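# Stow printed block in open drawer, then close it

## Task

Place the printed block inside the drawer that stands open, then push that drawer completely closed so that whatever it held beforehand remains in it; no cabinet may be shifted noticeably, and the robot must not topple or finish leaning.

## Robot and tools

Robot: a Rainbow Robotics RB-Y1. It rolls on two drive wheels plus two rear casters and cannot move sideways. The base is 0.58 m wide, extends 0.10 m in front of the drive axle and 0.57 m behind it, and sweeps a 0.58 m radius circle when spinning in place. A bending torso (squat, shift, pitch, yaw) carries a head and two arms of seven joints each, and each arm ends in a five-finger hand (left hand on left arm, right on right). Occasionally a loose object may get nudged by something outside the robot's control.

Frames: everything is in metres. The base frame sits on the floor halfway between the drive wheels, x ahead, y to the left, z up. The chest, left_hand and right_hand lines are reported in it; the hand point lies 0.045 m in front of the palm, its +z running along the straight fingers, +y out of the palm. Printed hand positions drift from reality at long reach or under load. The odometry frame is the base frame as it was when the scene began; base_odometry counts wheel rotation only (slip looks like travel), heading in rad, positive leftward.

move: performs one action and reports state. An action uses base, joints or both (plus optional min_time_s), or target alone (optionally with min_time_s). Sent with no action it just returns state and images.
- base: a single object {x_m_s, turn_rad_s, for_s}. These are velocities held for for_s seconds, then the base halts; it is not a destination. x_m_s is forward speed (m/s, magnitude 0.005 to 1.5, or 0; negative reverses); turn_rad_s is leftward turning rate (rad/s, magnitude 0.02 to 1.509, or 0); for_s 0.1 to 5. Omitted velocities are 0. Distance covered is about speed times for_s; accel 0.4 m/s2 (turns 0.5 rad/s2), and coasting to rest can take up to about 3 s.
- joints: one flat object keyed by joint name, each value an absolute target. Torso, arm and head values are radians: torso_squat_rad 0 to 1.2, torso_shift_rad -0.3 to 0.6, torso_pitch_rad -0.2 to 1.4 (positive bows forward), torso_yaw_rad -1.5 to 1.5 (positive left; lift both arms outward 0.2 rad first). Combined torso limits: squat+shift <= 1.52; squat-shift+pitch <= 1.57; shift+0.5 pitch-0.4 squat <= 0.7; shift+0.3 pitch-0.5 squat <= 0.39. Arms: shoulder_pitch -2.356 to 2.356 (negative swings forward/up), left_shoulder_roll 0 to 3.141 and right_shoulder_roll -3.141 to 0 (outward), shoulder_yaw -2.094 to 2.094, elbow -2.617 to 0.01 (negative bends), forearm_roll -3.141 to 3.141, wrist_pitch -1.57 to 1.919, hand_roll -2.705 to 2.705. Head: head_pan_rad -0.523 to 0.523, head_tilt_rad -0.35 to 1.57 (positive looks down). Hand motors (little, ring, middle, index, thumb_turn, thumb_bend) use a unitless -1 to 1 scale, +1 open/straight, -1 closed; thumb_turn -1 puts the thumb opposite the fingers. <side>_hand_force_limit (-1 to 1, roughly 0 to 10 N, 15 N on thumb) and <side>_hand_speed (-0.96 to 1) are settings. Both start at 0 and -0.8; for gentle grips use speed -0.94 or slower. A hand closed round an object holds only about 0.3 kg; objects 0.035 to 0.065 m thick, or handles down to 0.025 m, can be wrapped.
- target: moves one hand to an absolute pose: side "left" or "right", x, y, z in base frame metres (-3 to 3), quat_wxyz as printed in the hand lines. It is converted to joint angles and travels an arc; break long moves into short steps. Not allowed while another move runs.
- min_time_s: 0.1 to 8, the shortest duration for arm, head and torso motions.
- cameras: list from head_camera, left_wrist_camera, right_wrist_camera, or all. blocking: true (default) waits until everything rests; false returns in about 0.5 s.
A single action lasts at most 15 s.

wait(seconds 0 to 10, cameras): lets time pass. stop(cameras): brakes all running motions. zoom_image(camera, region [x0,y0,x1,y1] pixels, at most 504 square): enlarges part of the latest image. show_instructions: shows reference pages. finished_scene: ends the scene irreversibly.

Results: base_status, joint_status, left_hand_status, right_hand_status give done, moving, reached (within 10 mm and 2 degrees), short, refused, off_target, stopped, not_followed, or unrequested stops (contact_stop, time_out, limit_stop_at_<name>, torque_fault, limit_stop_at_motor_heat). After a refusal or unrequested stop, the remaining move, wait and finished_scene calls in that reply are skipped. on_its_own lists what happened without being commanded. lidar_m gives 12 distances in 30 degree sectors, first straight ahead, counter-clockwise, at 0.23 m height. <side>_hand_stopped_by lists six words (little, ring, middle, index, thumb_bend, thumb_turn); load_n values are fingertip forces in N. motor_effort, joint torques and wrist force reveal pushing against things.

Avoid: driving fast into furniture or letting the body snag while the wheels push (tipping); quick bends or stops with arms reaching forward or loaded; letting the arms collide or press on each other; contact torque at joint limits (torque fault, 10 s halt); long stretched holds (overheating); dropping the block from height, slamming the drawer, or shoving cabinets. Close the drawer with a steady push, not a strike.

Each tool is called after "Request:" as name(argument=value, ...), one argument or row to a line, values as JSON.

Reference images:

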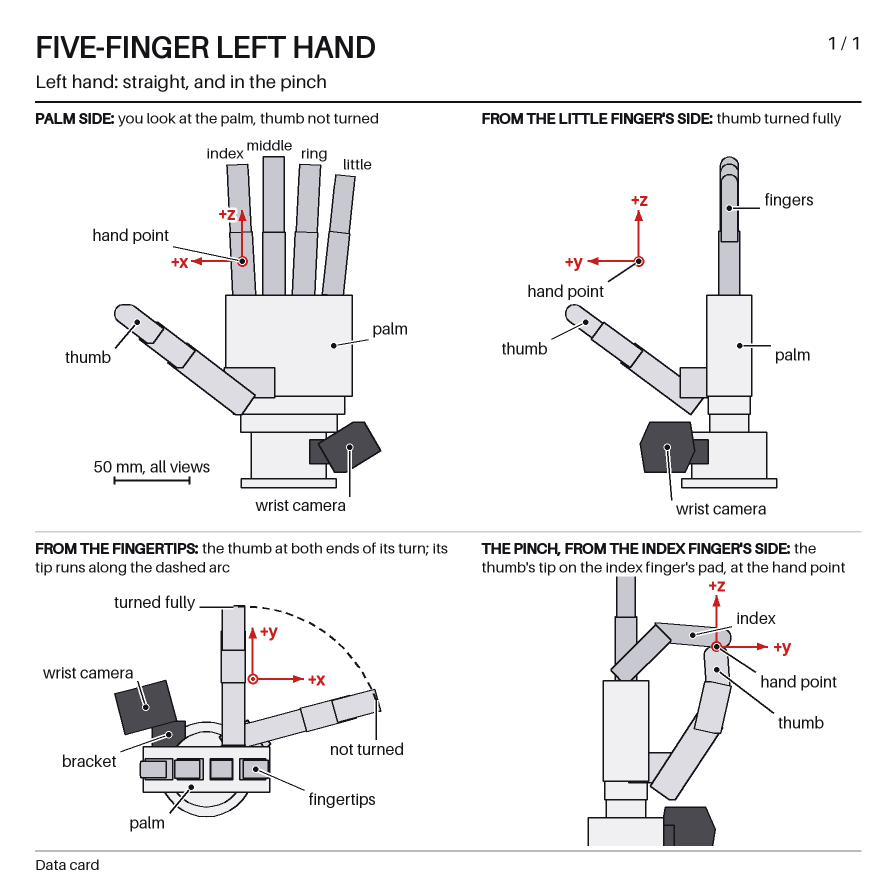

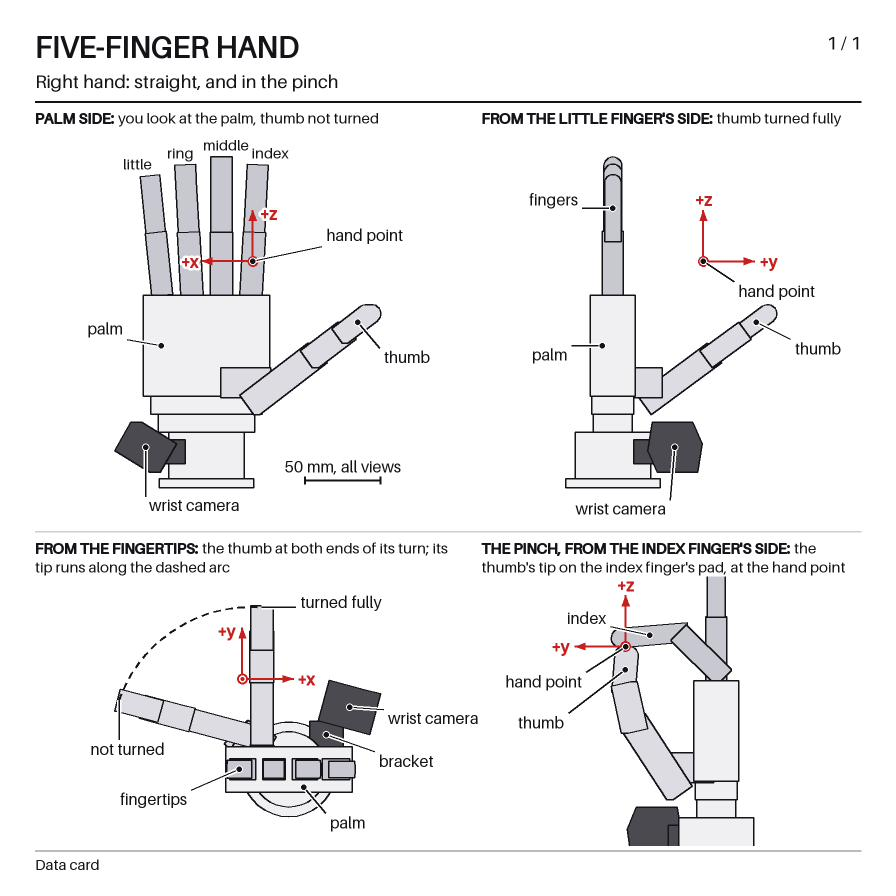

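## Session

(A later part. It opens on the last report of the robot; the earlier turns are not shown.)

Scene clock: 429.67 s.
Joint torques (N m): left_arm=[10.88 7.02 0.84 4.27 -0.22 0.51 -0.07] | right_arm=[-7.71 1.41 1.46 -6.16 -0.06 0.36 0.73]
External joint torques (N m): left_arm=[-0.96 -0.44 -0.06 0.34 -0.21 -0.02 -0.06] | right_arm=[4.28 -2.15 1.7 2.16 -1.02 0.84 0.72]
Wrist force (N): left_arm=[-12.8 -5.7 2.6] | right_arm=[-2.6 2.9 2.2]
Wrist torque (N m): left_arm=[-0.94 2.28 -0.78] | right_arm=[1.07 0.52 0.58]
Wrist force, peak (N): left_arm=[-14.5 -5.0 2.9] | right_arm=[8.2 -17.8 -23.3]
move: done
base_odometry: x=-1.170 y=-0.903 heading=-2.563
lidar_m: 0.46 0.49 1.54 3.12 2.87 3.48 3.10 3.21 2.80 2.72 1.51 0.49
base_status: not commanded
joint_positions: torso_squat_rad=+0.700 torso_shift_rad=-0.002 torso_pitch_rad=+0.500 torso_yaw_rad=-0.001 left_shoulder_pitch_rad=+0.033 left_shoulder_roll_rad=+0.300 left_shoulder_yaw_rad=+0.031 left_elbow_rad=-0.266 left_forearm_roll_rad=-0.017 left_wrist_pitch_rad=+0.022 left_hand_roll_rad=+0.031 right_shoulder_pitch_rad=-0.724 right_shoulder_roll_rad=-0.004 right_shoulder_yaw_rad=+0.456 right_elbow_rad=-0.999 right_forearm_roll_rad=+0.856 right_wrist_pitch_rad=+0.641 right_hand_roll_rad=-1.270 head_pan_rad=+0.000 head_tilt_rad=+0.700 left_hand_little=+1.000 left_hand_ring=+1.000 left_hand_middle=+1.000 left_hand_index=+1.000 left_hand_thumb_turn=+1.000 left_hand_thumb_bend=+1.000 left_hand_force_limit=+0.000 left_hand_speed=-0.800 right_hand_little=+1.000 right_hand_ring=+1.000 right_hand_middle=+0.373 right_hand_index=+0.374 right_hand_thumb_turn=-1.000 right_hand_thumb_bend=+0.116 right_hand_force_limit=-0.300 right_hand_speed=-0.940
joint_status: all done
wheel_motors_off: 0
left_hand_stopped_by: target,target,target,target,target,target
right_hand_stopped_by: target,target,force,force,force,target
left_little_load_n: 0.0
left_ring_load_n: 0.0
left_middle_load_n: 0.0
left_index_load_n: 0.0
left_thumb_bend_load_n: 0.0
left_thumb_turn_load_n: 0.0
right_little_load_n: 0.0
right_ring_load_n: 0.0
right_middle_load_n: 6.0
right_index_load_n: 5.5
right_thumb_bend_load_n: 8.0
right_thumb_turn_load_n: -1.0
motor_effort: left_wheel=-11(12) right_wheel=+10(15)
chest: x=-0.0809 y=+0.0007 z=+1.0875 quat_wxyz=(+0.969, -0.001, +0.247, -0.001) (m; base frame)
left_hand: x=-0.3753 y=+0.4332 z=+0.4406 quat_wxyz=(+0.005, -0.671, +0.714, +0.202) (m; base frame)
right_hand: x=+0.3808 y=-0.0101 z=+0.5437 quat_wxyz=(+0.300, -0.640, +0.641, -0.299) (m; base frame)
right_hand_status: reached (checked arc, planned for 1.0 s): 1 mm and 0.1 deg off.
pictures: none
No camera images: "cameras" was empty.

Request:
move(
  target={"side": "right", "x": 0.38, "y": -0.011, "z": 0.546, "quat_wxyz": [0.299, -0.641, 0.641, -0.299]},
  min_time_s=1,
  cameras=[],
)

Request:
move(
  joints={"right_hand_index": 1, "right_hand_middle": 1, "right_hand_thumb_bend": 0.5, "right_hand_speed": -0.7},
  cameras=["right_wrist_camera"],
)

Request:
zoom_image(
  camera="right_wrist_camera",
  region=[90, 90, 390, 390],
)

Scene clock: 434.30 s.
Joint torques (N m): left_arm=[11.03 7.71 0.41 4.27 -0.15 0.64 -0.12] | right_arm=[-11.33 1.78 1.36 -9.23 0.78 -0.3 0.75]
External joint torques (N m): left_arm=[-0.8 0.25 -0.49 0.33 -0.14 0.1 -0.12] | right_arm=[0.58 -1.78 1.61 -0.84 -0.18 0.21 0.75]
Wrist force (N): left_arm=[-13.0 -4.8 2.9] | right_arm=[-1.6 8.5 3.3]
Wrist torque (N m): left_arm=[-0.80 2.33 -0.80] | right_arm=[0.79 0.52 0.71]
Wrist force, peak (N): left_arm=[-14.1 -5.3 2.4] | right_arm=[-1.7 8.7 3.6]
move: done
base_odometry: x=-1.170 y=-0.903 heading=-2.563
lidar_m: 0.47 0.49 1.55 3.12 2.89 3.49 3.09 3.21 2.81 2.72 1.49 0.50
base_status: not commanded
joint_positions: torso_squat_rad=+0.700 torso_shift_rad=-0.002 torso_pitch_rad=+0.500 torso_yaw_rad=-0.001 left_shoulder_pitch_rad=+0.033 left_shoulder_roll_rad=+0.300 left_shoulder_yaw_rad=+0.031 left_elbow_rad=-0.266 left_forearm_roll_rad=-0.017 left_wrist_pitch_rad=+0.022 left_hand_roll_rad=+0.031 right_shoulder_pitch_rad=-0.715 right_shoulder_roll_rad=-0.007 right_shoulder_yaw_rad=+0.457 right_elbow_rad=-1.021 right_forearm_roll_rad=+0.841 right_wrist_pitch_rad=+0.650 right_hand_roll_rad=-1.250 head_pan_rad=+0.000 head_tilt_rad=+0.700 left_hand_little=+1.000 left_hand_ring=+1.000 left_hand_middle=+1.000 left_hand_index=+1.000 left_hand_thumb_turn=+1.000 left_hand_thumb_bend=+1.000 left_hand_force_limit=+0.000 left_hand_speed=-0.800 right_hand_little=+1.000 right_hand_ring=+1.000 right_hand_middle=+0.373 right_hand_index=+0.374 right_hand_thumb_turn=-1.000 right_hand_thumb_bend=+0.116 right_hand_force_limit=-0.300 right_hand_speed=-0.940
joint_status: all done
wheel_motors_off: 0
left_hand_stopped_by: target,target,target,target,target,target
right_hand_stopped_by: target,target,force,force,force,target
left_little_load_n: 0.0
left_ring_load_n: 0.0
left_middle_load_n: 0.0
left_index_load_n: 0.0
left_thumb_bend_load_n: 0.0
left_thumb_turn_load_n: 0.0
right_little_load_n: 0.0
right_ring_load_n: 0.0
right_middle_load_n: 2.0
right_index_load_n: 4.5
right_thumb_bend_load_n: 9.0
right_thumb_turn_load_n: -0.5
motor_effort: left_wheel=-11(12) right_wheel=+9(14)
chest: x=-0.0808 y=+0.0007 z=+1.0874 quat_wxyz=(+0.969, -0.001, +0.247, -0.001) (m; base frame)
left_hand: x=-0.3753 y=+0.4332 z=+0.4406 quat_wxyz=(+0.005, -0.671, +0.714, +0.202) (m; base frame)
right_hand: x=+0.3801 y=-0.0108 z=+0.5458 quat_wxyz=(+0.299, -0.641, +0.641, -0.299) (m; base frame)
right_hand_status: reached (checked arc, planned for 1.0 s): 0 mm and 0.0 deg off.
pictures: none
No camera images: "cameras" was empty.

Scene clock: 435.70 s.
Joint torques (N m): left_arm=[10.66 7.65 1.26 4.21 -0.09 0.44 -0.09] | right_arm=[-11.24 1.69 1.31 -9.14 0.79 -0.28 0.64]
External joint torques (N m): left_arm=[-1.17 0.18 0.35 0.28 -0.08 -0.1 -0.08] | right_arm=[0.67 -1.86 1.56 -0.76 -0.17 0.23 0.64]
Wrist force (N): left_arm=[-13.9 -5.3 3.0] | right_arm=[-1.6 8.5 3.1]
Wrist torque (N m): left_arm=[-0.90 2.55 -0.85] | right_arm=[0.81 0.54 0.70]
Wrist force, peak (N): left_arm=[-14.4 -5.3 2.6] | right_arm=[-1.8 8.6 3.2]
move: done
base_odometry: x=-1.170 y=-0.903 heading=-2.563
lidar_m: 0.46 0.49 1.56 3.12 2.88 3.48 3.09 3.20 2.80 2.71 1.51 0.49
base_status: not commanded
joint_positions: torso_squat_rad=+0.700 torso_shift_rad=-0.002 torso_pitch_rad=+0.500 torso_yaw_rad=-0.001 left_shoulder_pitch_rad=+0.033 left_shoulder_roll_rad=+0.300 left_shoulder_yaw_rad=+0.031 left_elbow_rad=-0.266 left_forearm_roll_rad=-0.017 left_wrist_pitch_rad=+0.022 left_hand_roll_rad=+0.031 right_shoulder_pitch_rad=-0.715 right_shoulder_roll_rad=-0.007 right_shoulder_yaw_rad=+0.457 right_elbow_rad=-1.021 right_forearm_roll_rad=+0.841 right_wrist_pitch_rad=+0.650 right_hand_roll_rad=-1.250 head_pan_rad=+0.000 head_tilt_rad=+0.700 left_hand_little=+1.000 left_hand_ring=+1.000 left_hand_middle=+1.000 left_hand_index=+1.000 left_hand_thumb_turn=+1.000 left_hand_thumb_bend=+1.000 left_hand_force_limit=+0.000 left_hand_speed=-0.800 right_hand_little=+1.000 right_hand_ring=+1.000 right_hand_middle=+1.000 right_hand_index=+1.000 right_hand_thumb_turn=-1.000 right_hand_thumb_bend=+0.500 right_hand_force_limit=-0.300 right_hand_speed=-0.700
joint_status: all done
wheel_motors_off: 0
left_hand_stopped_by: target,target,target,target,target,target
right_hand_stopped_by: target,target,target,target,target,target
left_little_load_n: 0.0
left_ring_load_n: 0.0
left_middle_load_n: 0.0
left_index_load_n: 0.0
left_thumb_bend_load_n: 0.0
left_thumb_turn_load_n: 0.0
right_little_load_n: 0.0
right_ring_load_n: 0.0
right_middle_load_n: 0.0
right_index_load_n: 0.0
right_thumb_bend_load_n: 0.0
right_thumb_turn_load_n: 0.0
motor_effort: left_wheel=-11(12) right_wheel=+13(15)
chest: x=-0.0808 y=+0.0007 z=+1.0874 quat_wxyz=(+0.969, -0.001, +0.247, -0.001) (m; base frame)
left_hand: x=-0.3753 y=+0.4332 z=+0.4406 quat_wxyz=(+0.005, -0.671, +0.714, +0.202) (m; base frame)
right_hand: x=+0.3801 y=-0.0108 z=+0.5458 quat_wxyz=(+0.299, -0.641, +0.641, -0.299) (m; base frame)
pictures: right_wrist_camera

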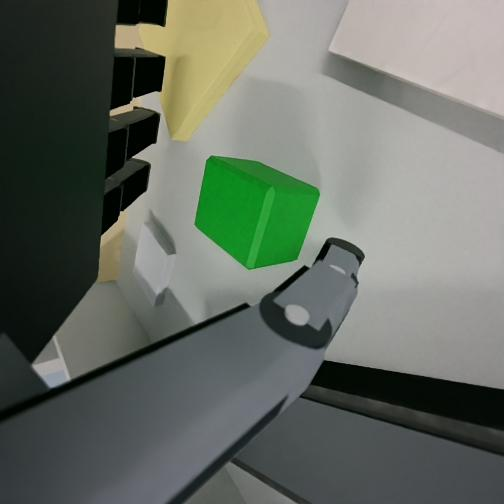

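Scaled by 1.680.

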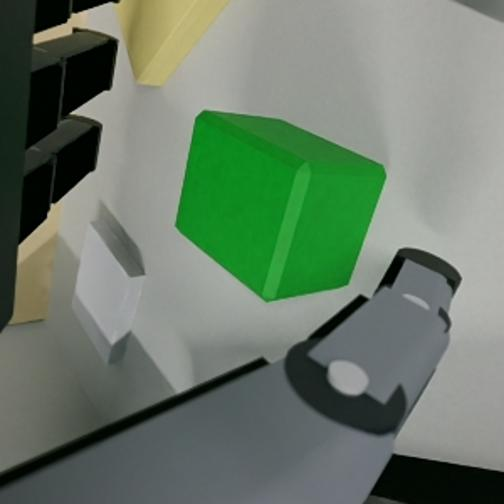

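Request:
move(
  target={"side": "right", "x": 0.38, "y": -0.012, "z": 0.60, "quat_wxyz": [0.299, -0.641, 0.641, -0.299]},
  min_time_s=2,
)

Request:
move(
  target={"side": "right", "x": 0.37, "y": -0.03, "z": 0.72, "quat_wxyz": [0.299, -0.641, 0.641, -0.299]},
  min_time_s=2,
  cameras=["head_camera", "right_wrist_camera"],
)

Scene clock: 441.33 s.
Joint torques (N m): left_arm=[11.06 6.54 0.56 4.11 -0.3 0.36 -0.23] | right_arm=[-10.88 2.17 -1.55 -9.95 0.94 -0.71 0.56]
External joint torques (N m): left_arm=[-0.77 -0.93 -0.35 0.17 -0.29 -0.18 -0.22] | right_arm=[0.31 -1.49 -1.34 -0.75 -0.11 0.19 0.56]
Wrist force (N): left_arm=[-13.8 -5.1 2.6] | right_arm=[-1.5 8.6 3.2]
Wrist torque (N m): left_arm=[-0.84 2.49 -0.89] | right_arm=[0.82 0.51 0.70]
Wrist force, peak (N): left_arm=[-14.3 -5.2 3.2] | right_arm=[-1.8 8.9 3.3]
move: done
base_odometry: x=-1.170 y=-0.903 heading=-2.563
lidar_m: 0.47 0.49 1.55 3.12 2.90 3.48 3.09 3.20 2.80 2.72 1.51 0.50
base_status: not commanded
joint_positions: torso_squat_rad=+0.700 torso_shift_rad=-0.002 torso_pitch_rad=+0.500 torso_yaw_rad=-0.001 left_shoulder_pitch_rad=+0.033 left_shoulder_roll_rad=+0.300 left_shoulder_yaw_rad=+0.031 left_elbow_rad=-0.266 left_forearm_roll_rad=-0.017 left_wrist_pitch_rad=+0.022 left_hand_roll_rad=+0.031 right_shoulder_pitch_rad=-0.624 right_shoulder_roll_rad=-0.031 right_shoulder_yaw_rad=+0.452 right_elbow_rad=-1.358 right_forearm_roll_rad=+0.659 right_wrist_pitch_rad=+0.814 right_hand_roll_rad=-0.968 head_pan_rad=+0.000 head_tilt_rad=+0.700 left_hand_little=+1.000 left_hand_ring=+1.000 left_hand_middle=+1.000 left_hand_index=+1.000 left_hand_thumb_turn=+1.000 left_hand_thumb_bend=+1.000 left_hand_force_limit=+0.000 left_hand_speed=-0.800 right_hand_little=+1.000 right_hand_ring=+1.000 right_hand_middle=+1.000 right_hand_index=+1.000 right_hand_thumb_turn=-1.000 right_hand_thumb_bend=+0.500 right_hand_force_limit=-0.300 right_hand_speed=-0.700
joint_status: all done
wheel_motors_off: 0
left_hand_stopped_by: target,target,target,target,target,target
right_hand_stopped_by: target,target,target,target,target,target
left_little_load_n: 0.0
left_ring_load_n: 0.0
left_middle_load_n: 0.0
left_index_load_n: 0.0
left_thumb_bend_load_n: 0.0
left_thumb_turn_load_n: 0.0
right_little_load_n: 0.0
right_ring_load_n: 0.0
right_middle_load_n: 0.0
right_index_load_n: -0.5
right_thumb_bend_load_n: 0.0
right_thumb_turn_load_n: 0.0
motor_effort: left_wheel=-9(12) right_wheel=+11(14)
chest: x=-0.0808 y=+0.0007 z=+1.0874 quat_wxyz=(+0.969, -0.001, +0.247, -0.001) (m; base frame)
left_hand: x=-0.3753 y=+0.4332 z=+0.4406 quat_wxyz=(+0.005, -0.671, +0.714, +0.202) (m; base frame)
right_hand: x=+0.3800 y=-0.0114 z=+0.5998 quat_wxyz=(+0.299, -0.641, +0.641, -0.299) (m; base frame)
right_hand_status: reached (checked arc, planned for 2.0 s): 1 mm and 0.1 deg off.
pictures: none

Scene clock: 443.67 s.
Joint torques (N m): left_arm=[11.44 7.98 0.81 4.19 -0.11 0.49 0.05] | right_arm=[-9.95 1.71 -1.51 -10.12 0.83 -1.07 0.56]
External joint torques (N m): left_arm=[-0.39 0.51 -0.09 0.25 -0.09 -0.05 0.06] | right_arm=[0.34 -1.49 -1.36 -0.78 -0.14 0.22 0.55]
Wrist force (N): left_arm=[-13.6 -5.3 2.6] | right_arm=[-1.6 8.4 3.4]
Wrist torque (N m): left_arm=[-0.83 2.46 -0.87] | right_arm=[0.80 0.47 0.71]
Wrist force, peak (N): left_arm=[-14.1 -4.9 3.2] | right_arm=[-1.6 9.1 3.4]
move: done
base_odometry: x=-1.170 y=-0.903 heading=-2.563
lidar_m: 0.46 0.50 1.55 3.12 2.88 3.48 3.09 3.20 2.82 2.71 1.52 0.49
base_status: not commanded
joint_positions: torso_squat_rad=+0.700 torso_shift_rad=-0.002 torso_pitch_rad=+0.500 torso_yaw_rad=-0.001 left_shoulder_pitch_rad=+0.033 left_shoulder_roll_rad=+0.300 left_shoulder_yaw_rad=+0.031 left_elbow_rad=-0.266 left_forearm_roll_rad=-0.017 left_wrist_pitch_rad=+0.022 left_hand_roll_rad=+0.031 right_shoulder_pitch_rad=-0.553 right_shoulder_roll_rad=-0.049 right_shoulder_yaw_rad=+0.418 right_elbow_rad=-1.910 right_forearm_roll_rad=+0.468 right_wrist_pitch_rad=+1.197 right_hand_roll_rad=-0.607 head_pan_rad=+0.000 head_tilt_rad=+0.700 left_hand_little=+1.000 left_hand_ring=+1.000 left_hand_middle=+1.000 left_hand_index=+1.000 left_hand_thumb_turn=+1.000 left_hand_thumb_bend=+1.000 left_hand_force_limit=+0.000 left_hand_speed=-0.800 right_hand_little=+1.000 right_hand_ring=+1.000 right_hand_middle=+1.000 right_hand_index=+1.000 right_hand_thumb_turn=-1.000 right_hand_thumb_bend=+0.500 right_hand_force_limit=-0.300 right_hand_speed=-0.700
joint_status: all done
wheel_motors_off: 0
left_hand_stopped_by: target,target,target,target,target,target
right_hand_stopped_by: target,target,target,target,target,target
left_little_load_n: 0.0
left_ring_load_n: 0.0
left_middle_load_n: 0.0
left_index_load_n: 0.0
left_thumb_bend_load_n: 0.0
left_thumb_turn_load_n: 0.0
right_little_load_n: 0.0
right_ring_load_n: 0.5
right_middle_load_n: 0.5
right_index_load_n: 0.0
right_thumb_bend_load_n: 0.0
right_thumb_turn_load_n: 0.0
motor_effort: left_wheel=-8(12) right_wheel=+9(15)
chest: x=-0.0808 y=+0.0007 z=+1.0874 quat_wxyz=(+0.969, -0.001, +0.247, -0.001) (m; base frame)
left_hand: x=-0.3753 y=+0.4332 z=+0.4406 quat_wxyz=(+0.005, -0.671, +0.714, +0.202) (m; base frame)
right_hand: x=+0.3700 y=-0.0297 z=+0.7199 quat_wxyz=(+0.299, -0.641, +0.641, -0.299) (m; base frame)
right_hand_status: reached (checked arc, planned for 2.0 s): 0 mm and 0.0 deg off.
pictures: head_camera, right_wrist_camera

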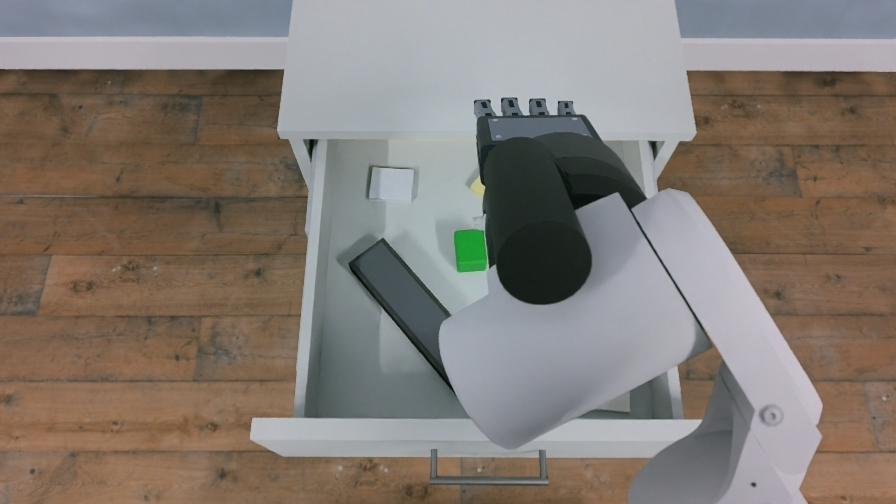

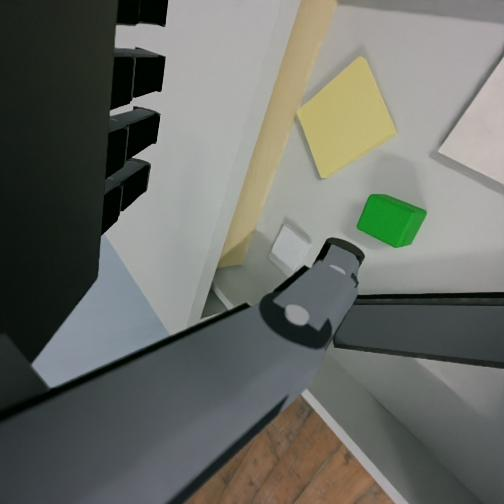

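Request:
move(
  base={"x_m_s": -0.2, "for_s": 1.6},
  cameras=["head_camera"],
)

Request:
move(
  joints={"right_hand_index": -1, "right_hand_middle": -1, "right_hand_ring": -1, "right_hand_little": -1, "right_hand_thumb_bend": 1, "right_hand_speed": -0.3, "right_hand_force_limit": 0},
)

Scene clock: 456.93 s.
Joint torques (N m): left_arm=[10.7 6.89 0.2 4.26 -0.11 0.33 -0.02] | right_arm=[-10.81 1.88 -1.29 -9.67 0.94 -1.12 0.45]
External joint torques (N m): left_arm=[-1.14 -0.57 -0.71 0.32 -0.1 -0.2 -0.01] | right_arm=[-0.52 -1.32 -1.14 -0.34 -0.02 0.17 0.44]
Wrist force (N): left_arm=[-13.7 -5.2 2.5] | right_arm=[-1.6 8.7 3.6]
Wrist torque (N m): left_arm=[-0.86 2.47 -0.85] | right_arm=[0.82 0.46 0.71]
Wrist force, peak (N): left_arm=[-14.6 -5.4 2.5] | right_arm=[-1.8 9.0 3.5]
move: done
base_odometry: x=-0.902 y=-0.728 heading=-2.565
lidar_m: 0.79 1.45 2.03 2.70 2.80 3.32 2.79 2.87 2.79 2.70 1.95 0.81
base_status: done (sent for 1.6 of 1.6 s)
joint_positions: torso_squat_rad=+0.700 torso_shift_rad=-0.002 torso_pitch_rad=+0.500 torso_yaw_rad=-0.001 left_shoulder_pitch_rad=+0.034 left_shoulder_roll_rad=+0.300 left_shoulder_yaw_rad=+0.031 left_elbow_rad=-0.266 left_forearm_roll_rad=-0.017 left_wrist_pitch_rad=+0.022 left_hand_roll_rad=+0.031 right_shoulder_pitch_rad=-0.553 right_shoulder_roll_rad=-0.049 right_shoulder_yaw_rad=+0.418 right_elbow_rad=-1.910 right_forearm_roll_rad=+0.468 right_wrist_pitch_rad=+1.197 right_hand_roll_rad=-0.607 head_pan_rad=+0.000 head_tilt_rad=+0.700 left_hand_little=+1.000 left_hand_ring=+1.000 left_hand_middle=+1.000 left_hand_index=+1.000 left_hand_thumb_turn=+1.000 left_hand_thumb_bend=+1.000 left_hand_force_limit=+0.000 left_hand_speed=-0.800 right_hand_little=+1.000 right_hand_ring=+1.000 right_hand_middle=+1.000 right_hand_index=+1.000 right_hand_thumb_turn=-1.000 right_hand_thumb_bend=+0.500 right_hand_force_limit=-0.300 right_hand_speed=-0.700
joint_status: not commanded
wheel_motors_off: 0
left_hand_stopped_by: target,target,target,target,target,target
right_hand_stopped_by: target,target,target,target,target,target
left_little_load_n: 0.0
left_ring_load_n: 0.0
left_middle_load_n: 0.0
left_index_load_n: 0.0
left_thumb_bend_load_n: 0.0
left_thumb_turn_load_n: 0.0
right_little_load_n: 0.0
right_ring_load_n: 0.0
right_middle_load_n: 0.0
right_index_load_n: 0.0
right_thumb_bend_load_n: 0.0
right_thumb_turn_load_n: 0.0
motor_effort: left_wheel=-12(23) right_wheel=+16(30)
chest: x=-0.0807 y=+0.0008 z=+1.0874 quat_wxyz=(+0.969, -0.001, +0.247, -0.001) (m; base frame)
left_hand: x=-0.3754 y=+0.4333 z=+0.4407 quat_wxyz=(+0.005, -0.671, +0.714, +0.202) (m; base frame)
right_hand: x=+0.3700 y=-0.0297 z=+0.7198 quat_wxyz=(+0.299, -0.641, +0.641, -0.299) (m; base frame)
pictures: head_camera

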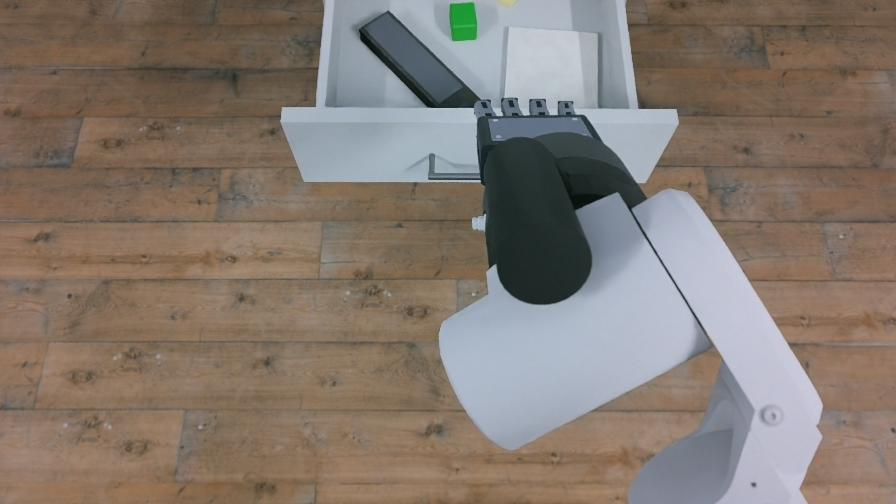

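Scene clock: 458.47 s.
Joint torques (N m): left_arm=[10.98 7.79 1.03 4.12 -0.09 0.52 0.2] | right_arm=[-10.48 1.97 -1.38 -9.55 0.89 -1.13 0.54]
External joint torques (N m): left_arm=[-0.86 0.32 0.13 0.18 -0.07 -0.01 0.21] | right_arm=[-0.22 -1.24 -1.23 -0.24 -0.06 0.13 0.53]
Wrist force (N): left_arm=[-12.8 -5.0 3.0] | right_arm=[-1.7 8.7 3.3]
Wrist torque (N m): left_arm=[-0.87 2.34 -0.84] | right_arm=[0.87 0.48 0.70]
Wrist force, peak (N): left_arm=[-14.3 -5.0 2.5] | right_arm=[-1.5 9.0 3.5]
move: done
base_odometry: x=-0.902 y=-0.728 heading=-2.565
lidar_m: 0.79 1.46 2.01 2.71 2.80 3.33 2.78 2.86 2.79 2.71 1.96 0.82
base_status: not commanded
joint_positions: torso_squat_rad=+0.700 torso_shift_rad=-0.002 torso_pitch_rad=+0.500 torso_yaw_rad=-0.001 left_shoulder_pitch_rad=+0.034 left_shoulder_roll_rad=+0.300 left_shoulder_yaw_rad=+0.031 left_elbow_rad=-0.266 left_forearm_roll_rad=-0.017 left_wrist_pitch_rad=+0.022 left_hand_roll_rad=+0.031 right_shoulder_pitch_rad=-0.553 right_shoulder_roll_rad=-0.049 right_shoulder_yaw_rad=+0.418 right_elbow_rad=-1.910 right_forearm_roll_rad=+0.468 right_wrist_pitch_rad=+1.197 right_hand_roll_rad=-0.607 head_pan_rad=+0.000 head_tilt_rad=+0.700 left_hand_little=+1.000 left_hand_ring=+1.000 left_hand_middle=+1.000 left_hand_index=+1.000 left_hand_thumb_turn=+1.000 left_hand_thumb_bend=+1.000 left_hand_force_limit=+0.000 left_hand_speed=-0.800 right_hand_little=-1.000 right_hand_ring=-1.000 right_hand_middle=-1.000 right_hand_index=-1.000 right_hand_thumb_turn=-1.000 right_hand_thumb_bend=+1.000 right_hand_force_limit=+0.000 right_hand_speed=-0.300
joint_status: all done
wheel_motors_off: 0
left_hand_stopped_by: target,target,target,target,target,target
right_hand_stopped_by: target,target,target,target,target,target
left_little_load_n: 0.0
left_ring_load_n: 0.0
left_middle_load_n: 0.0
left_index_load_n: 0.0
left_thumb_bend_load_n: 0.0
left_thumb_turn_load_n: 0.0
right_little_load_n: 0.0
right_ring_load_n: 0.0
right_middle_load_n: 0.0
right_index_load_n: 0.0
right_thumb_bend_load_n: 0.0
right_thumb_turn_load_n: 0.0
motor_effort: left_wheel=-12(15) right_wheel=+21(22)
chest: x=-0.0807 y=+0.0008 z=+1.0874 quat_wxyz=(+0.969, -0.001, +0.247, -0.001) (m; base frame)
left_hand: x=-0.3754 y=+0.4333 z=+0.4407 quat_wxyz=(+0.005, -0.671, +0.714, +0.202) (m; base frame)
right_hand: x=+0.3700 y=-0.0297 z=+0.7198 quat_wxyz=(+0.299, -0.641, +0.641, -0.299) (m; base frame)
pictures: none

Request:
move(
  joints={"torso_squat_rad": 0.9, "head_tilt_rad": 0.55},
  min_time_s=2,
)

Request:
move(
  target={"side": "right", "x": 0.38, "y": 0.0, "z": 0.48, "quat_wxyz": [0.5, -0.5, 0.5, -0.5]},
  min_time_s=2.5,
  cameras=["head_camera", "right_wrist_camera"],
)

Scene clock: 477.93 s.
Joint torques (N m): left_arm=[10.87 6.77 0.37 4.15 -0.21 0.72 -0.01] | right_arm=[-10.8 1.89 -1.4 -9.61 0.91 -1.07 0.59]
External joint torques (N m): left_arm=[-0.97 -0.7 -0.53 0.21 -0.2 0.19 0] | right_arm=[-0.54 -1.32 -1.25 -0.3 -0.04 0.19 0.58]
Wrist force (N): left_arm=[-13.6 -4.7 3.0] | right_arm=[-1.8 8.7 3.2]
Wrist torque (N m): left_arm=[-0.82 2.50 -0.86] | right_arm=[0.87 0.52 0.69]
Wrist force, peak (N): left_arm=[-14.8 -5.4 2.7] | right_arm=[-1.8 9.0 3.6]
move: done
base_odometry: x=-0.902 y=-0.728 heading=-2.565
lidar_m: 0.79 1.47 2.01 2.72 2.81 3.33 2.77 2.87 2.82 2.71 1.95 0.82
base_status: not commanded
joint_positions: torso_squat_rad=+0.900 torso_shift_rad=-0.002 torso_pitch_rad=+0.500 torso_yaw_rad=-0.001 left_shoulder_pitch_rad=+0.034 left_shoulder_roll_rad=+0.300 left_shoulder_yaw_rad=+0.031 left_elbow_rad=-0.266 left_forearm_roll_rad=-0.017 left_wrist_pitch_rad=+0.022 left_hand_roll_rad=+0.031 right_shoulder_pitch_rad=-0.553 right_shoulder_roll_rad=-0.049 right_shoulder_yaw_rad=+0.418 right_elbow_rad=-1.910 right_forearm_roll_rad=+0.468 right_wrist_pitch_rad=+1.197 right_hand_roll_rad=-0.607 head_pan_rad=+0.000 head_tilt_rad=+0.550 left_hand_little=+1.000 left_hand_ring=+1.000 left_hand_middle=+1.000 left_hand_index=+1.000 left_hand_thumb_turn=+1.000 left_hand_thumb_bend=+1.000 left_hand_force_limit=+0.000 left_hand_speed=-0.800 right_hand_little=-1.000 right_hand_ring=-1.000 right_hand_middle=-1.000 right_hand_index=-1.000 right_hand_thumb_turn=-1.000 right_hand_thumb_bend=+1.000 right_hand_force_limit=+0.000 right_hand_speed=-0.300
joint_status: all done
wheel_motors_off: 0
left_hand_stopped_by: target,target,target,target,target,target
right_hand_stopped_by: target,target,target,target,target,target
left_little_load_n: 0.0
left_ring_load_n: 0.0
left_middle_load_n: 0.0
left_index_load_n: 0.0
left_thumb_bend_load_n: 0.0
left_thumb_turn_load_n: 0.0
right_little_load_n: 0.0
right_ring_load_n: 0.0
right_middle_load_n: 0.0
right_index_load_n: 0.0
right_thumb_bend_load_n: 0.0
right_thumb_turn_load_n: 0.0
motor_effort: left_wheel=-11(14) right_wheel=+18(21)
chest: x=-0.0806 y=+0.0007 z=+0.9872 quat_wxyz=(+0.969, -0.001, +0.247, -0.001) (m; base frame)
left_hand: x=-0.3752 y=+0.4332 z=+0.3404 quat_wxyz=(+0.005, -0.671, +0.714, +0.202) (m; base frame)
right_hand: x=+0.3702 y=-0.0298 z=+0.6195 quat_wxyz=(+0.299, -0.641, +0.641, -0.299) (m; base frame)
pictures: none

Scene clock: 478.23 s.
Joint torques (N m): left_arm=[11.12 7.51 0.16 4.12 -0.24 0.5 -0.01] | right_arm=[-10.55 1.87 -1.35 -9.68 0.87 -1.12 0.55]
External joint torques (N m): left_arm=[-0.72 0.04 -0.75 0.18 -0.23 -0.04 0] | right_arm=[-0.29 -1.33 -1.2 -0.37 -0.08 0.14 0.55]
Wrist force (N): left_arm=[-13.1 -5.6 3.1] | right_arm=[-1.6 8.5 3.4]
Wrist torque (N m): left_arm=[-0.95 2.39 -0.82] | right_arm=[0.82 0.49 0.72]
Wrist force, peak (N): left_arm=[-13.7 -5.8 2.9] | right_arm=[-1.9 8.9 3.6]
move: refused
base_odometry: x=-0.902 y=-0.728 heading=-2.565
lidar_m: 0.78 1.46 2.02 2.72 2.80 3.34 2.78 2.88 2.78 2.72 1.96 0.82
base_status: not commanded
joint_positions: torso_squat_rad=+0.900 torso_shift_rad=-0.002 torso_pitch_rad=+0.500 torso_yaw_rad=-0.001 left_shoulder_pitch_rad=+0.034 left_shoulder_roll_rad=+0.300 left_shoulder_yaw_rad=+0.031 left_elbow_rad=-0.266 left_forearm_roll_rad=-0.017 left_wrist_pitch_rad=+0.022 left_hand_roll_rad=+0.031 right_shoulder_pitch_rad=-0.553 right_shoulder_roll_rad=-0.049 right_shoulder_yaw_rad=+0.418 right_elbow_rad=-1.910 right_forearm_roll_rad=+0.468 right_wrist_pitch_rad=+1.197 right_hand_roll_rad=-0.607 head_pan_rad=+0.000 head_tilt_rad=+0.550 left_hand_little=+1.000 left_hand_ring=+1.000 left_hand_middle=+1.000 left_hand_index=+1.000 left_hand_thumb_turn=+1.000 left_hand_thumb_bend=+1.000 left_hand_force_limit=+0.000 left_hand_speed=-0.800 right_hand_little=-1.000 right_hand_ring=-1.000 right_hand_middle=-1.000 right_hand_index=-1.000 right_hand_thumb_turn=-1.000 right_hand_thumb_bend=+1.000 right_hand_force_limit=+0.000 right_hand_speed=-0.300
joint_status: not commanded
wheel_motors_off: 0
left_hand_stopped_by: target,target,target,target,target,target
right_hand_stopped_by: target,target,target,target,target,target
left_little_load_n: 0.0
left_ring_load_n: 0.0
left_middle_load_n: 0.0
left_index_load_n: 0.0
left_thumb_bend_load_n: 0.0
left_thumb_turn_load_n: 0.0
right_little_load_n: 0.0
right_ring_load_n: 0.0
right_middle_load_n: 0.0
right_index_load_n: 0.0
right_thumb_bend_load_n: 0.0
right_thumb_turn_load_n: 0.0
motor_effort: left_wheel=-12(13) right_wheel=+16(19)
chest: x=-0.0806 y=+0.0007 z=+0.9872 quat_wxyz=(+0.969, -0.001, +0.247, -0.001) (m; base frame)
left_hand: x=-0.3752 y=+0.4332 z=+0.3404 quat_wxyz=(+0.005, -0.671, +0.714, +0.202) (m; base frame)
right_hand: x=+0.3702 y=-0.0298 z=+0.6195 quat_wxyz=(+0.299, -0.641, +0.641, -0.299) (m; base frame)
right_hand_status: refused: the posture found for that pose touches the leg. Nothing moved. The solve starts from where the arm stands: from another posture it may find a clear one.
pictures: head_camera, right_wrist_camera

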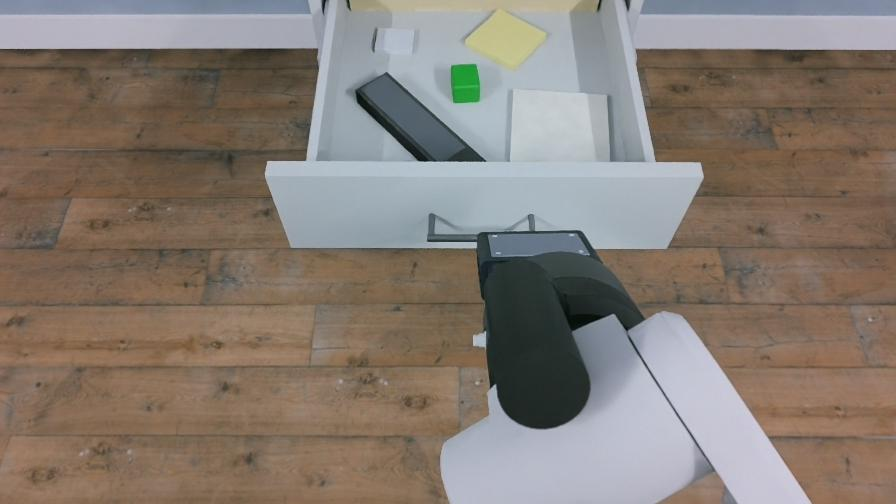

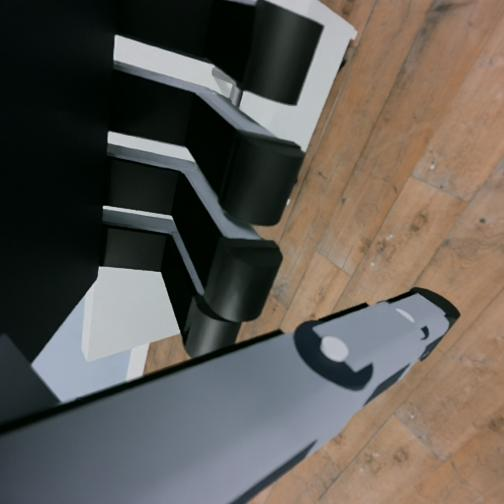

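Request:
move(
  target={"side": "right", "x": 0.39, "y": 0.0, "z": 0.51, "quat_wxyz": [0.299, -0.641, 0.641, -0.299]},
  min_time_s=2,
  cameras=["head_camera", "right_wrist_camera"],
)

Scene clock: 488.47 s.
Joint torques (N m): left_arm=[11.3 7.35 0.94 3.95 -0.26 0.45 -0.03] | right_arm=[-13.03 5.1 1.61 -8.61 1.34 -0.95 -0.02]
External joint torques (N m): left_arm=[-0.54 -0.12 0.03 0.01 -0.25 -0.08 -0.02] | right_arm=[-1.19 1.07 1.68 0.63 0.3 -0.03 -0.02]
Wrist force (N): left_arm=[-12.9 -6.0 3.0] | right_arm=[-1.6 8.7 3.5]
Wrist torque (N m): left_arm=[-1.02 2.36 -0.79] | right_arm=[0.84 0.50 0.49]
Wrist force, peak (N): left_arm=[-14.2 -5.7 2.7] | right_arm=[-1.4 9.2 3.5]
move: done
base_odometry: x=-0.902 y=-0.728 heading=-2.565
lidar_m: 0.79 1.46 2.00 2.71 2.81 3.33 2.78 2.86 2.81 2.71 1.95 0.82
base_status: not commanded
joint_positions: torso_squat_rad=+0.900 torso_shift_rad=-0.002 torso_pitch_rad=+0.500 torso_yaw_rad=-0.001 left_shoulder_pitch_rad=+0.034 left_shoulder_roll_rad=+0.300 left_shoulder_yaw_rad=+0.031 left_elbow_rad=-0.266 left_forearm_roll_rad=-0.017 left_wrist_pitch_rad=+0.022 left_hand_roll_rad=+0.031 right_shoulder_pitch_rad=-0.664 right_shoulder_roll_rad=-0.003 right_shoulder_yaw_rad=+0.436 right_elbow_rad=-1.346 right_forearm_roll_rad=+0.645 right_wrist_pitch_rad=+0.841 right_hand_roll_rad=-0.936 head_pan_rad=+0.000 head_tilt_rad=+0.550 left_hand_little=+1.000 left_hand_ring=+1.000 left_hand_middle=+1.000 left_hand_index=+1.000 left_hand_thumb_turn=+1.000 left_hand_thumb_bend=+1.000 left_hand_force_limit=+0.000 left_hand_speed=-0.800 right_hand_little=-1.000 right_hand_ring=-1.000 right_hand_middle=-1.000 right_hand_index=-1.000 right_hand_thumb_turn=-1.000 right_hand_thumb_bend=+1.000 right_hand_force_limit=+0.000 right_hand_speed=-0.300
joint_status: all done
wheel_motors_off: 0
left_hand_stopped_by: target,target,target,target,target,target
right_hand_stopped_by: target,target,target,target,target,target
left_little_load_n: 0.0
left_ring_load_n: 0.0
left_middle_load_n: 0.0
left_index_load_n: 0.0
left_thumb_bend_load_n: 0.0
left_thumb_turn_load_n: 0.0
right_little_load_n: 0.0
right_ring_load_n: 0.0
right_middle_load_n: 0.0
right_index_load_n: 0.0
right_thumb_bend_load_n: 0.0
right_thumb_turn_load_n: 0.0
motor_effort: left_wheel=-11(14) right_wheel=+16(20)
chest: x=-0.0806 y=+0.0007 z=+0.9872 quat_wxyz=(+0.969, -0.001, +0.247, -0.001) (m; base frame)
left_hand: x=-0.3752 y=+0.4332 z=+0.3404 quat_wxyz=(+0.005, -0.671, +0.714, +0.202) (m; base frame)
right_hand: x=+0.3895 y=-0.0004 z=+0.5103 quat_wxyz=(+0.299, -0.641, +0.641, -0.298) (m; base frame)
right_hand_status: reached (checked arc, planned for 2.0 s): 1 mm and 0.1 deg off.
pictures: head_camera, right_wrist_camera

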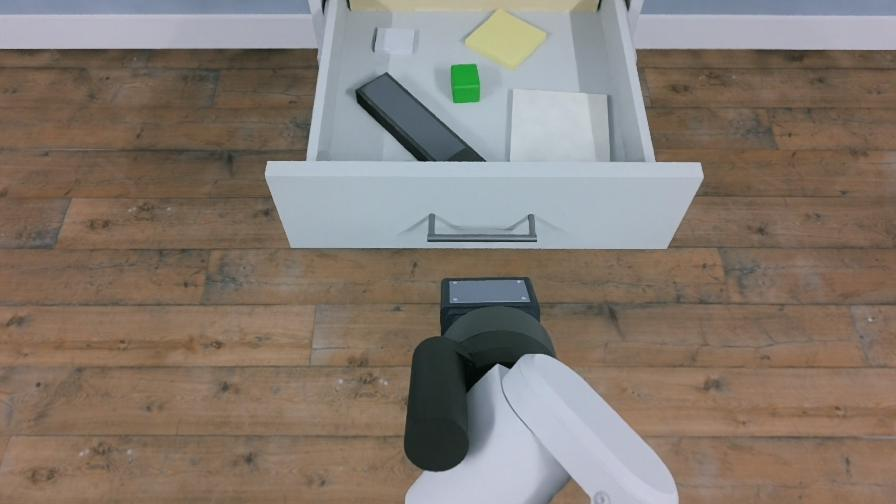

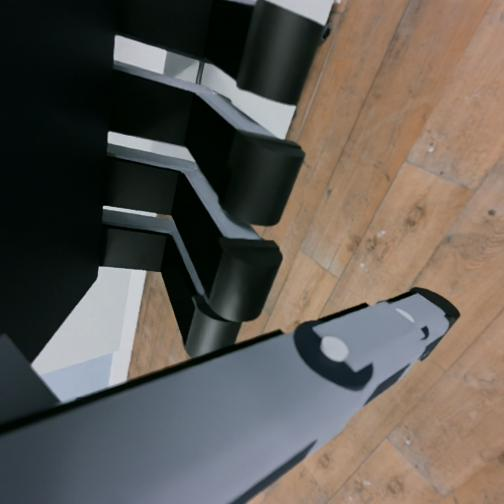

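Request:
move(
  base={"x_m_s": 0.06, "for_s": 2.6},
  cameras=["head_camera"],
)

Scene clock: 496.60 s.
Joint torques (N m): left_arm=[11.04 7.08 0.56 4.12 -0.2 0.58 0.16] | right_arm=[-12.74 3.84 0.71 -8.99 1.29 -1.14 -0.02]
External joint torques (N m): left_arm=[-0.8 -0.38 -0.35 0.18 -0.18 0.04 0.17] | right_arm=[-0.9 -0.19 0.77 0.25 0.26 -0.22 -0.03]
Wrist force (N): left_arm=[-13.8 -5.6 2.2] | right_arm=[-2.0 8.6 3.3]
Wrist torque (N m): left_arm=[-0.95 2.49 -0.85] | right_arm=[0.81 0.57 0.46]
Wrist force, peak (N): left_arm=[-14.3 -6.0 2.9] | right_arm=[-0.9 11.7 -9.3]
move: done
base_odometry: x=-1.033 y=-0.813 heading=-2.566
lidar_m: 0.64 1.28 1.76 2.69 2.82 3.48 2.91 3.03 2.80 2.71 1.74 0.66
base_status: done (sent for 2.6 of 2.6 s)
joint_positions: torso_squat_rad=+0.900 torso_shift_rad=-0.002 torso_pitch_rad=+0.500 torso_yaw_rad=-0.001 left_shoulder_pitch_rad=+0.033 left_shoulder_roll_rad=+0.300 left_shoulder_yaw_rad=+0.031 left_elbow_rad=-0.266 left_forearm_roll_rad=-0.017 left_wrist_pitch_rad=+0.022 left_hand_roll_rad=+0.031 right_shoulder_pitch_rad=-0.664 right_shoulder_roll_rad=-0.003 right_shoulder_yaw_rad=+0.436 right_elbow_rad=-1.346 right_forearm_roll_rad=+0.645 right_wrist_pitch_rad=+0.841 right_hand_roll_rad=-0.936 head_pan_rad=+0.000 head_tilt_rad=+0.550 left_hand_little=+1.000 left_hand_ring=+1.000 left_hand_middle=+1.000 left_hand_index=+1.000 left_hand_thumb_turn=+1.000 left_hand_thumb_bend=+1.000 left_hand_force_limit=+0.000 left_hand_speed=-0.800 right_hand_little=-1.000 right_hand_ring=-1.000 right_hand_middle=-1.000 right_hand_index=-1.000 right_hand_thumb_turn=-1.000 right_hand_thumb_bend=+1.000 right_hand_force_limit=+0.000 right_hand_speed=-0.300
joint_status: not commanded
wheel_motors_off: 0
left_hand_stopped_by: target,target,target,target,target,target
right_hand_stopped_by: target,target,target,target,target,target
left_little_load_n: 0.0
left_ring_load_n: 0.0
left_middle_load_n: 0.0
left_index_load_n: 0.0
left_thumb_bend_load_n: 0.0
left_thumb_turn_load_n: 0.0
right_little_load_n: 0.0
right_ring_load_n: 0.0
right_middle_load_n: 0.0
right_index_load_n: 0.0
right_thumb_bend_load_n: 0.0
right_thumb_turn_load_n: 0.0
motor_effort: left_wheel=-2(19) right_wheel=+12(37)
chest: x=-0.0805 y=+0.0007 z=+0.9872 quat_wxyz=(+0.969, -0.001, +0.247, -0.001) (m; base frame)
left_hand: x=-0.3751 y=+0.4332 z=+0.3404 quat_wxyz=(+0.005, -0.671, +0.714, +0.202) (m; base frame)
right_hand: x=+0.3894 y=-0.0002 z=+0.5103 quat_wxyz=(+0.299, -0.641, +0.641, -0.298) (m; base frame)
pictures: head_camera

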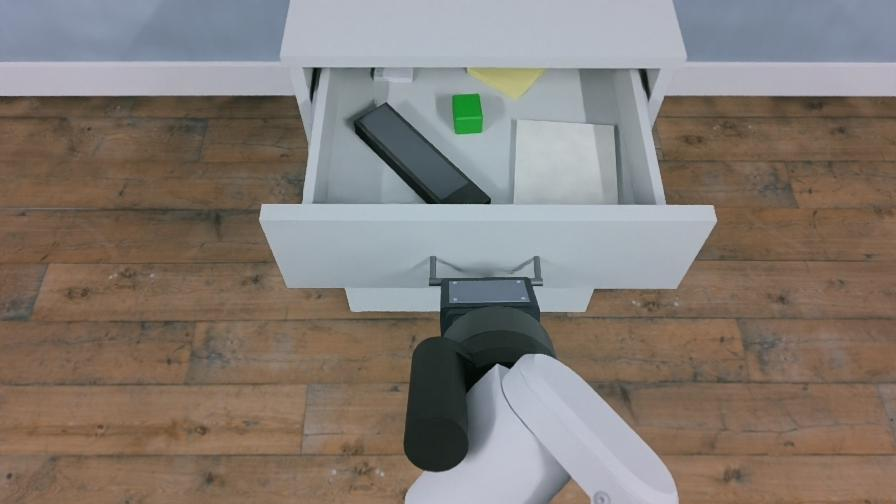

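Request:
move(
  base={"x_m_s": 0.06, "for_s": 2.2},
  cameras=["head_camera"],
)

Scene clock: 502.00 s.
Joint torques (N m): left_arm=[11.5 7.1 -0.03 4.21 -0.17 0.5 -0.13] | right_arm=[-12.84 3.68 0.36 -9.14 1.34 -1.05 -0.06]
External joint torques (N m): left_arm=[-0.35 -0.36 -0.93 0.27 -0.16 -0.04 -0.12] | right_arm=[-1 -0.36 0.42 0.1 0.3 -0.13 -0.06]
Wrist force (N): left_arm=[-13.5 -5.6 2.8] | right_arm=[-1.9 8.8 3.2]
Wrist torque (N m): left_arm=[-0.98 2.40 -0.88] | right_arm=[0.86 0.56 0.49]
Wrist force, peak (N): left_arm=[-14.1 -5.8 3.1] | right_arm=[-1.2 11.2 -8.8]
move: done
base_odometry: x=-1.144 y=-0.885 heading=-2.567
lidar_m: 0.48 0.52 1.60 2.67 2.86 3.49 3.07 3.15 2.81 2.71 1.56 0.53
base_status: done (sent for 2.2 of 2.2 s)
joint_positions: torso_squat_rad=+0.900 torso_shift_rad=-0.002 torso_pitch_rad=+0.500 torso_yaw_rad=-0.001 left_shoulder_pitch_rad=+0.033 left_shoulder_roll_rad=+0.300 left_shoulder_yaw_rad=+0.031 left_elbow_rad=-0.266 left_forearm_roll_rad=-0.017 left_wrist_pitch_rad=+0.022 left_hand_roll_rad=+0.031 right_shoulder_pitch_rad=-0.664 right_shoulder_roll_rad=-0.003 right_shoulder_yaw_rad=+0.436 right_elbow_rad=-1.346 right_forearm_roll_rad=+0.645 right_wrist_pitch_rad=+0.841 right_hand_roll_rad=-0.936 head_pan_rad=+0.000 head_tilt_rad=+0.550 left_hand_little=+1.000 left_hand_ring=+1.000 left_hand_middle=+1.000 left_hand_index=+1.000 left_hand_thumb_turn=+1.000 left_hand_thumb_bend=+1.000 left_hand_force_limit=+0.000 left_hand_speed=-0.800 right_hand_little=-1.000 right_hand_ring=-1.000 right_hand_middle=-1.000 right_hand_index=-1.000 right_hand_thumb_turn=-1.000 right_hand_thumb_bend=+1.000 right_hand_force_limit=+0.000 right_hand_speed=-0.300
joint_status: not commanded
wheel_motors_off: 0
left_hand_stopped_by: target,target,target,target,target,target
right_hand_stopped_by: target,target,target,target,target,target
left_little_load_n: 0.0
left_ring_load_n: 0.0
left_middle_load_n: 0.0
left_index_load_n: 0.0
left_thumb_bend_load_n: 0.0
left_thumb_turn_load_n: 0.0
right_little_load_n: 0.0
right_ring_load_n: 0.0
right_middle_load_n: 0.0
right_index_load_n: 0.0
right_thumb_bend_load_n: 0.0
right_thumb_turn_load_n: 0.0
motor_effort: left_wheel=-8(17) right_wheel=+10(42)
chest: x=-0.0805 y=+0.0007 z=+0.9872 quat_wxyz=(+0.969, -0.001, +0.247, -0.001) (m; base frame)
left_hand: x=-0.3751 y=+0.4333 z=+0.3404 quat_wxyz=(+0.005, -0.671, +0.714, +0.202) (m; base frame)
right_hand: x=+0.3894 y=-0.0001 z=+0.5103 quat_wxyz=(+0.299, -0.641, +0.641, -0.298) (m; base frame)
pictures: head_camera

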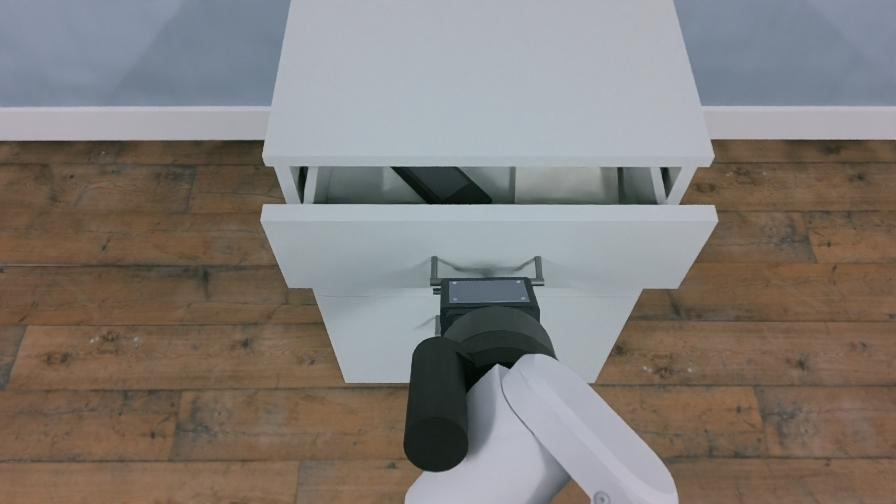

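Request:
move(
  base={"x_m_s": 0.04, "for_s": 1.0},
  cameras=["head_camera"],
)

Request:
zoom_image(
  camera="head_camera",
  region=[240, 120, 500, 320],
)

Scene clock: 508.43 s.
Joint torques (N m): left_arm=[11.5 7.48 0.77 4.21 -0.27 0.45 -0.12] | right_arm=[-12.64 3.29 0.11 -9.11 1.32 -0.98 -0.01]
External joint torques (N m): left_arm=[-0.34 0.02 -0.13 0.27 -0.25 -0.08 -0.11] | right_arm=[-0.8 -0.75 0.17 0.13 0.29 -0.07 -0.02]
Wrist force (N): left_arm=[-13.5 -5.8 3.3] | right_arm=[-1.9 8.8 3.3]
Wrist torque (N m): left_arm=[-0.99 2.43 -0.85] | right_arm=[0.86 0.56 0.49]
Wrist force, peak (N): left_arm=[-14.5 -5.4 2.7] | right_arm=[-1.6 12.1 -7.5]
move: done
base_odometry: x=-1.177 y=-0.907 heading=-2.568
lidar_m: 0.46 0.49 1.53 2.66 2.88 3.47 3.10 3.20 2.82 2.70 1.48 0.48
base_status: done (sent for 1 of 1 s)
joint_positions: torso_squat_rad=+0.900 torso_shift_rad=-0.002 torso_pitch_rad=+0.500 torso_yaw_rad=-0.001 left_shoulder_pitch_rad=+0.033 left_shoulder_roll_rad=+0.300 left_shoulder_yaw_rad=+0.031 left_elbow_rad=-0.266 left_forearm_roll_rad=-0.017 left_wrist_pitch_rad=+0.022 left_hand_roll_rad=+0.031 right_shoulder_pitch_rad=-0.664 right_shoulder_roll_rad=-0.003 right_shoulder_yaw_rad=+0.436 right_elbow_rad=-1.346 right_forearm_roll_rad=+0.645 right_wrist_pitch_rad=+0.841 right_hand_roll_rad=-0.936 head_pan_rad=+0.000 head_tilt_rad=+0.550 left_hand_little=+1.000 left_hand_ring=+1.000 left_hand_middle=+1.000 left_hand_index=+1.000 left_hand_thumb_turn=+1.000 left_hand_thumb_bend=+1.000 left_hand_force_limit=+0.000 left_hand_speed=-0.800 right_hand_little=-1.000 right_hand_ring=-1.000 right_hand_middle=-1.000 right_hand_index=-1.000 right_hand_thumb_turn=-1.000 right_hand_thumb_bend=+1.000 right_hand_force_limit=+0.000 right_hand_speed=-0.300
joint_status: not commanded
wheel_motors_off: 0
left_hand_stopped_by: target,target,target,target,target,target
right_hand_stopped_by: target,target,target,target,target,target
left_little_load_n: 0.0
left_ring_load_n: 0.0
left_middle_load_n: 0.0
left_index_load_n: 0.0
left_thumb_bend_load_n: 0.0
left_thumb_turn_load_n: 0.0
right_little_load_n: 0.0
right_ring_load_n: 0.0
right_middle_load_n: 0.0
right_index_load_n: 0.0
right_thumb_bend_load_n: 0.0
right_thumb_turn_load_n: 0.5
motor_effort: left_wheel=-9(15) right_wheel=+10(37)
chest: x=-0.0805 y=+0.0007 z=+0.9872 quat_wxyz=(+0.969, -0.001, +0.247, -0.001) (m; base frame)
left_hand: x=-0.3751 y=+0.4333 z=+0.3404 quat_wxyz=(+0.005, -0.671, +0.714, +0.202) (m; base frame)
right_hand: x=+0.3894 y=+0.0000 z=+0.5103 quat_wxyz=(+0.299, -0.641, +0.641, -0.298) (m; base frame)
pictures: head_camera

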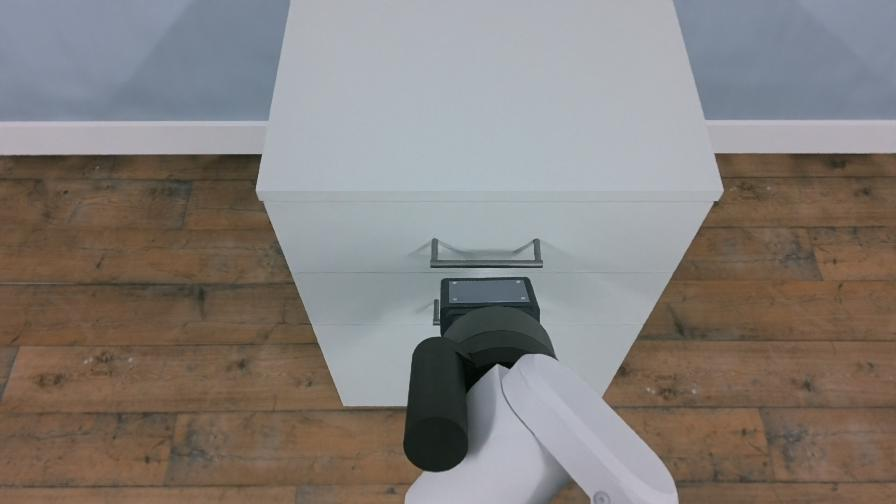

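Scaled by 1.938.

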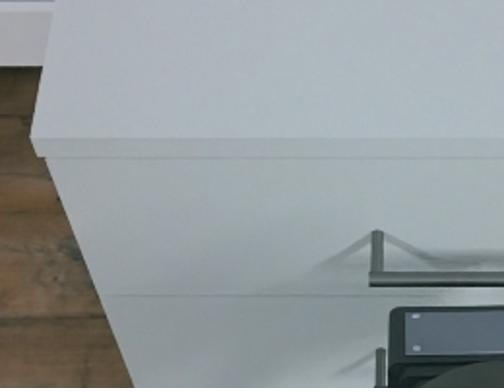

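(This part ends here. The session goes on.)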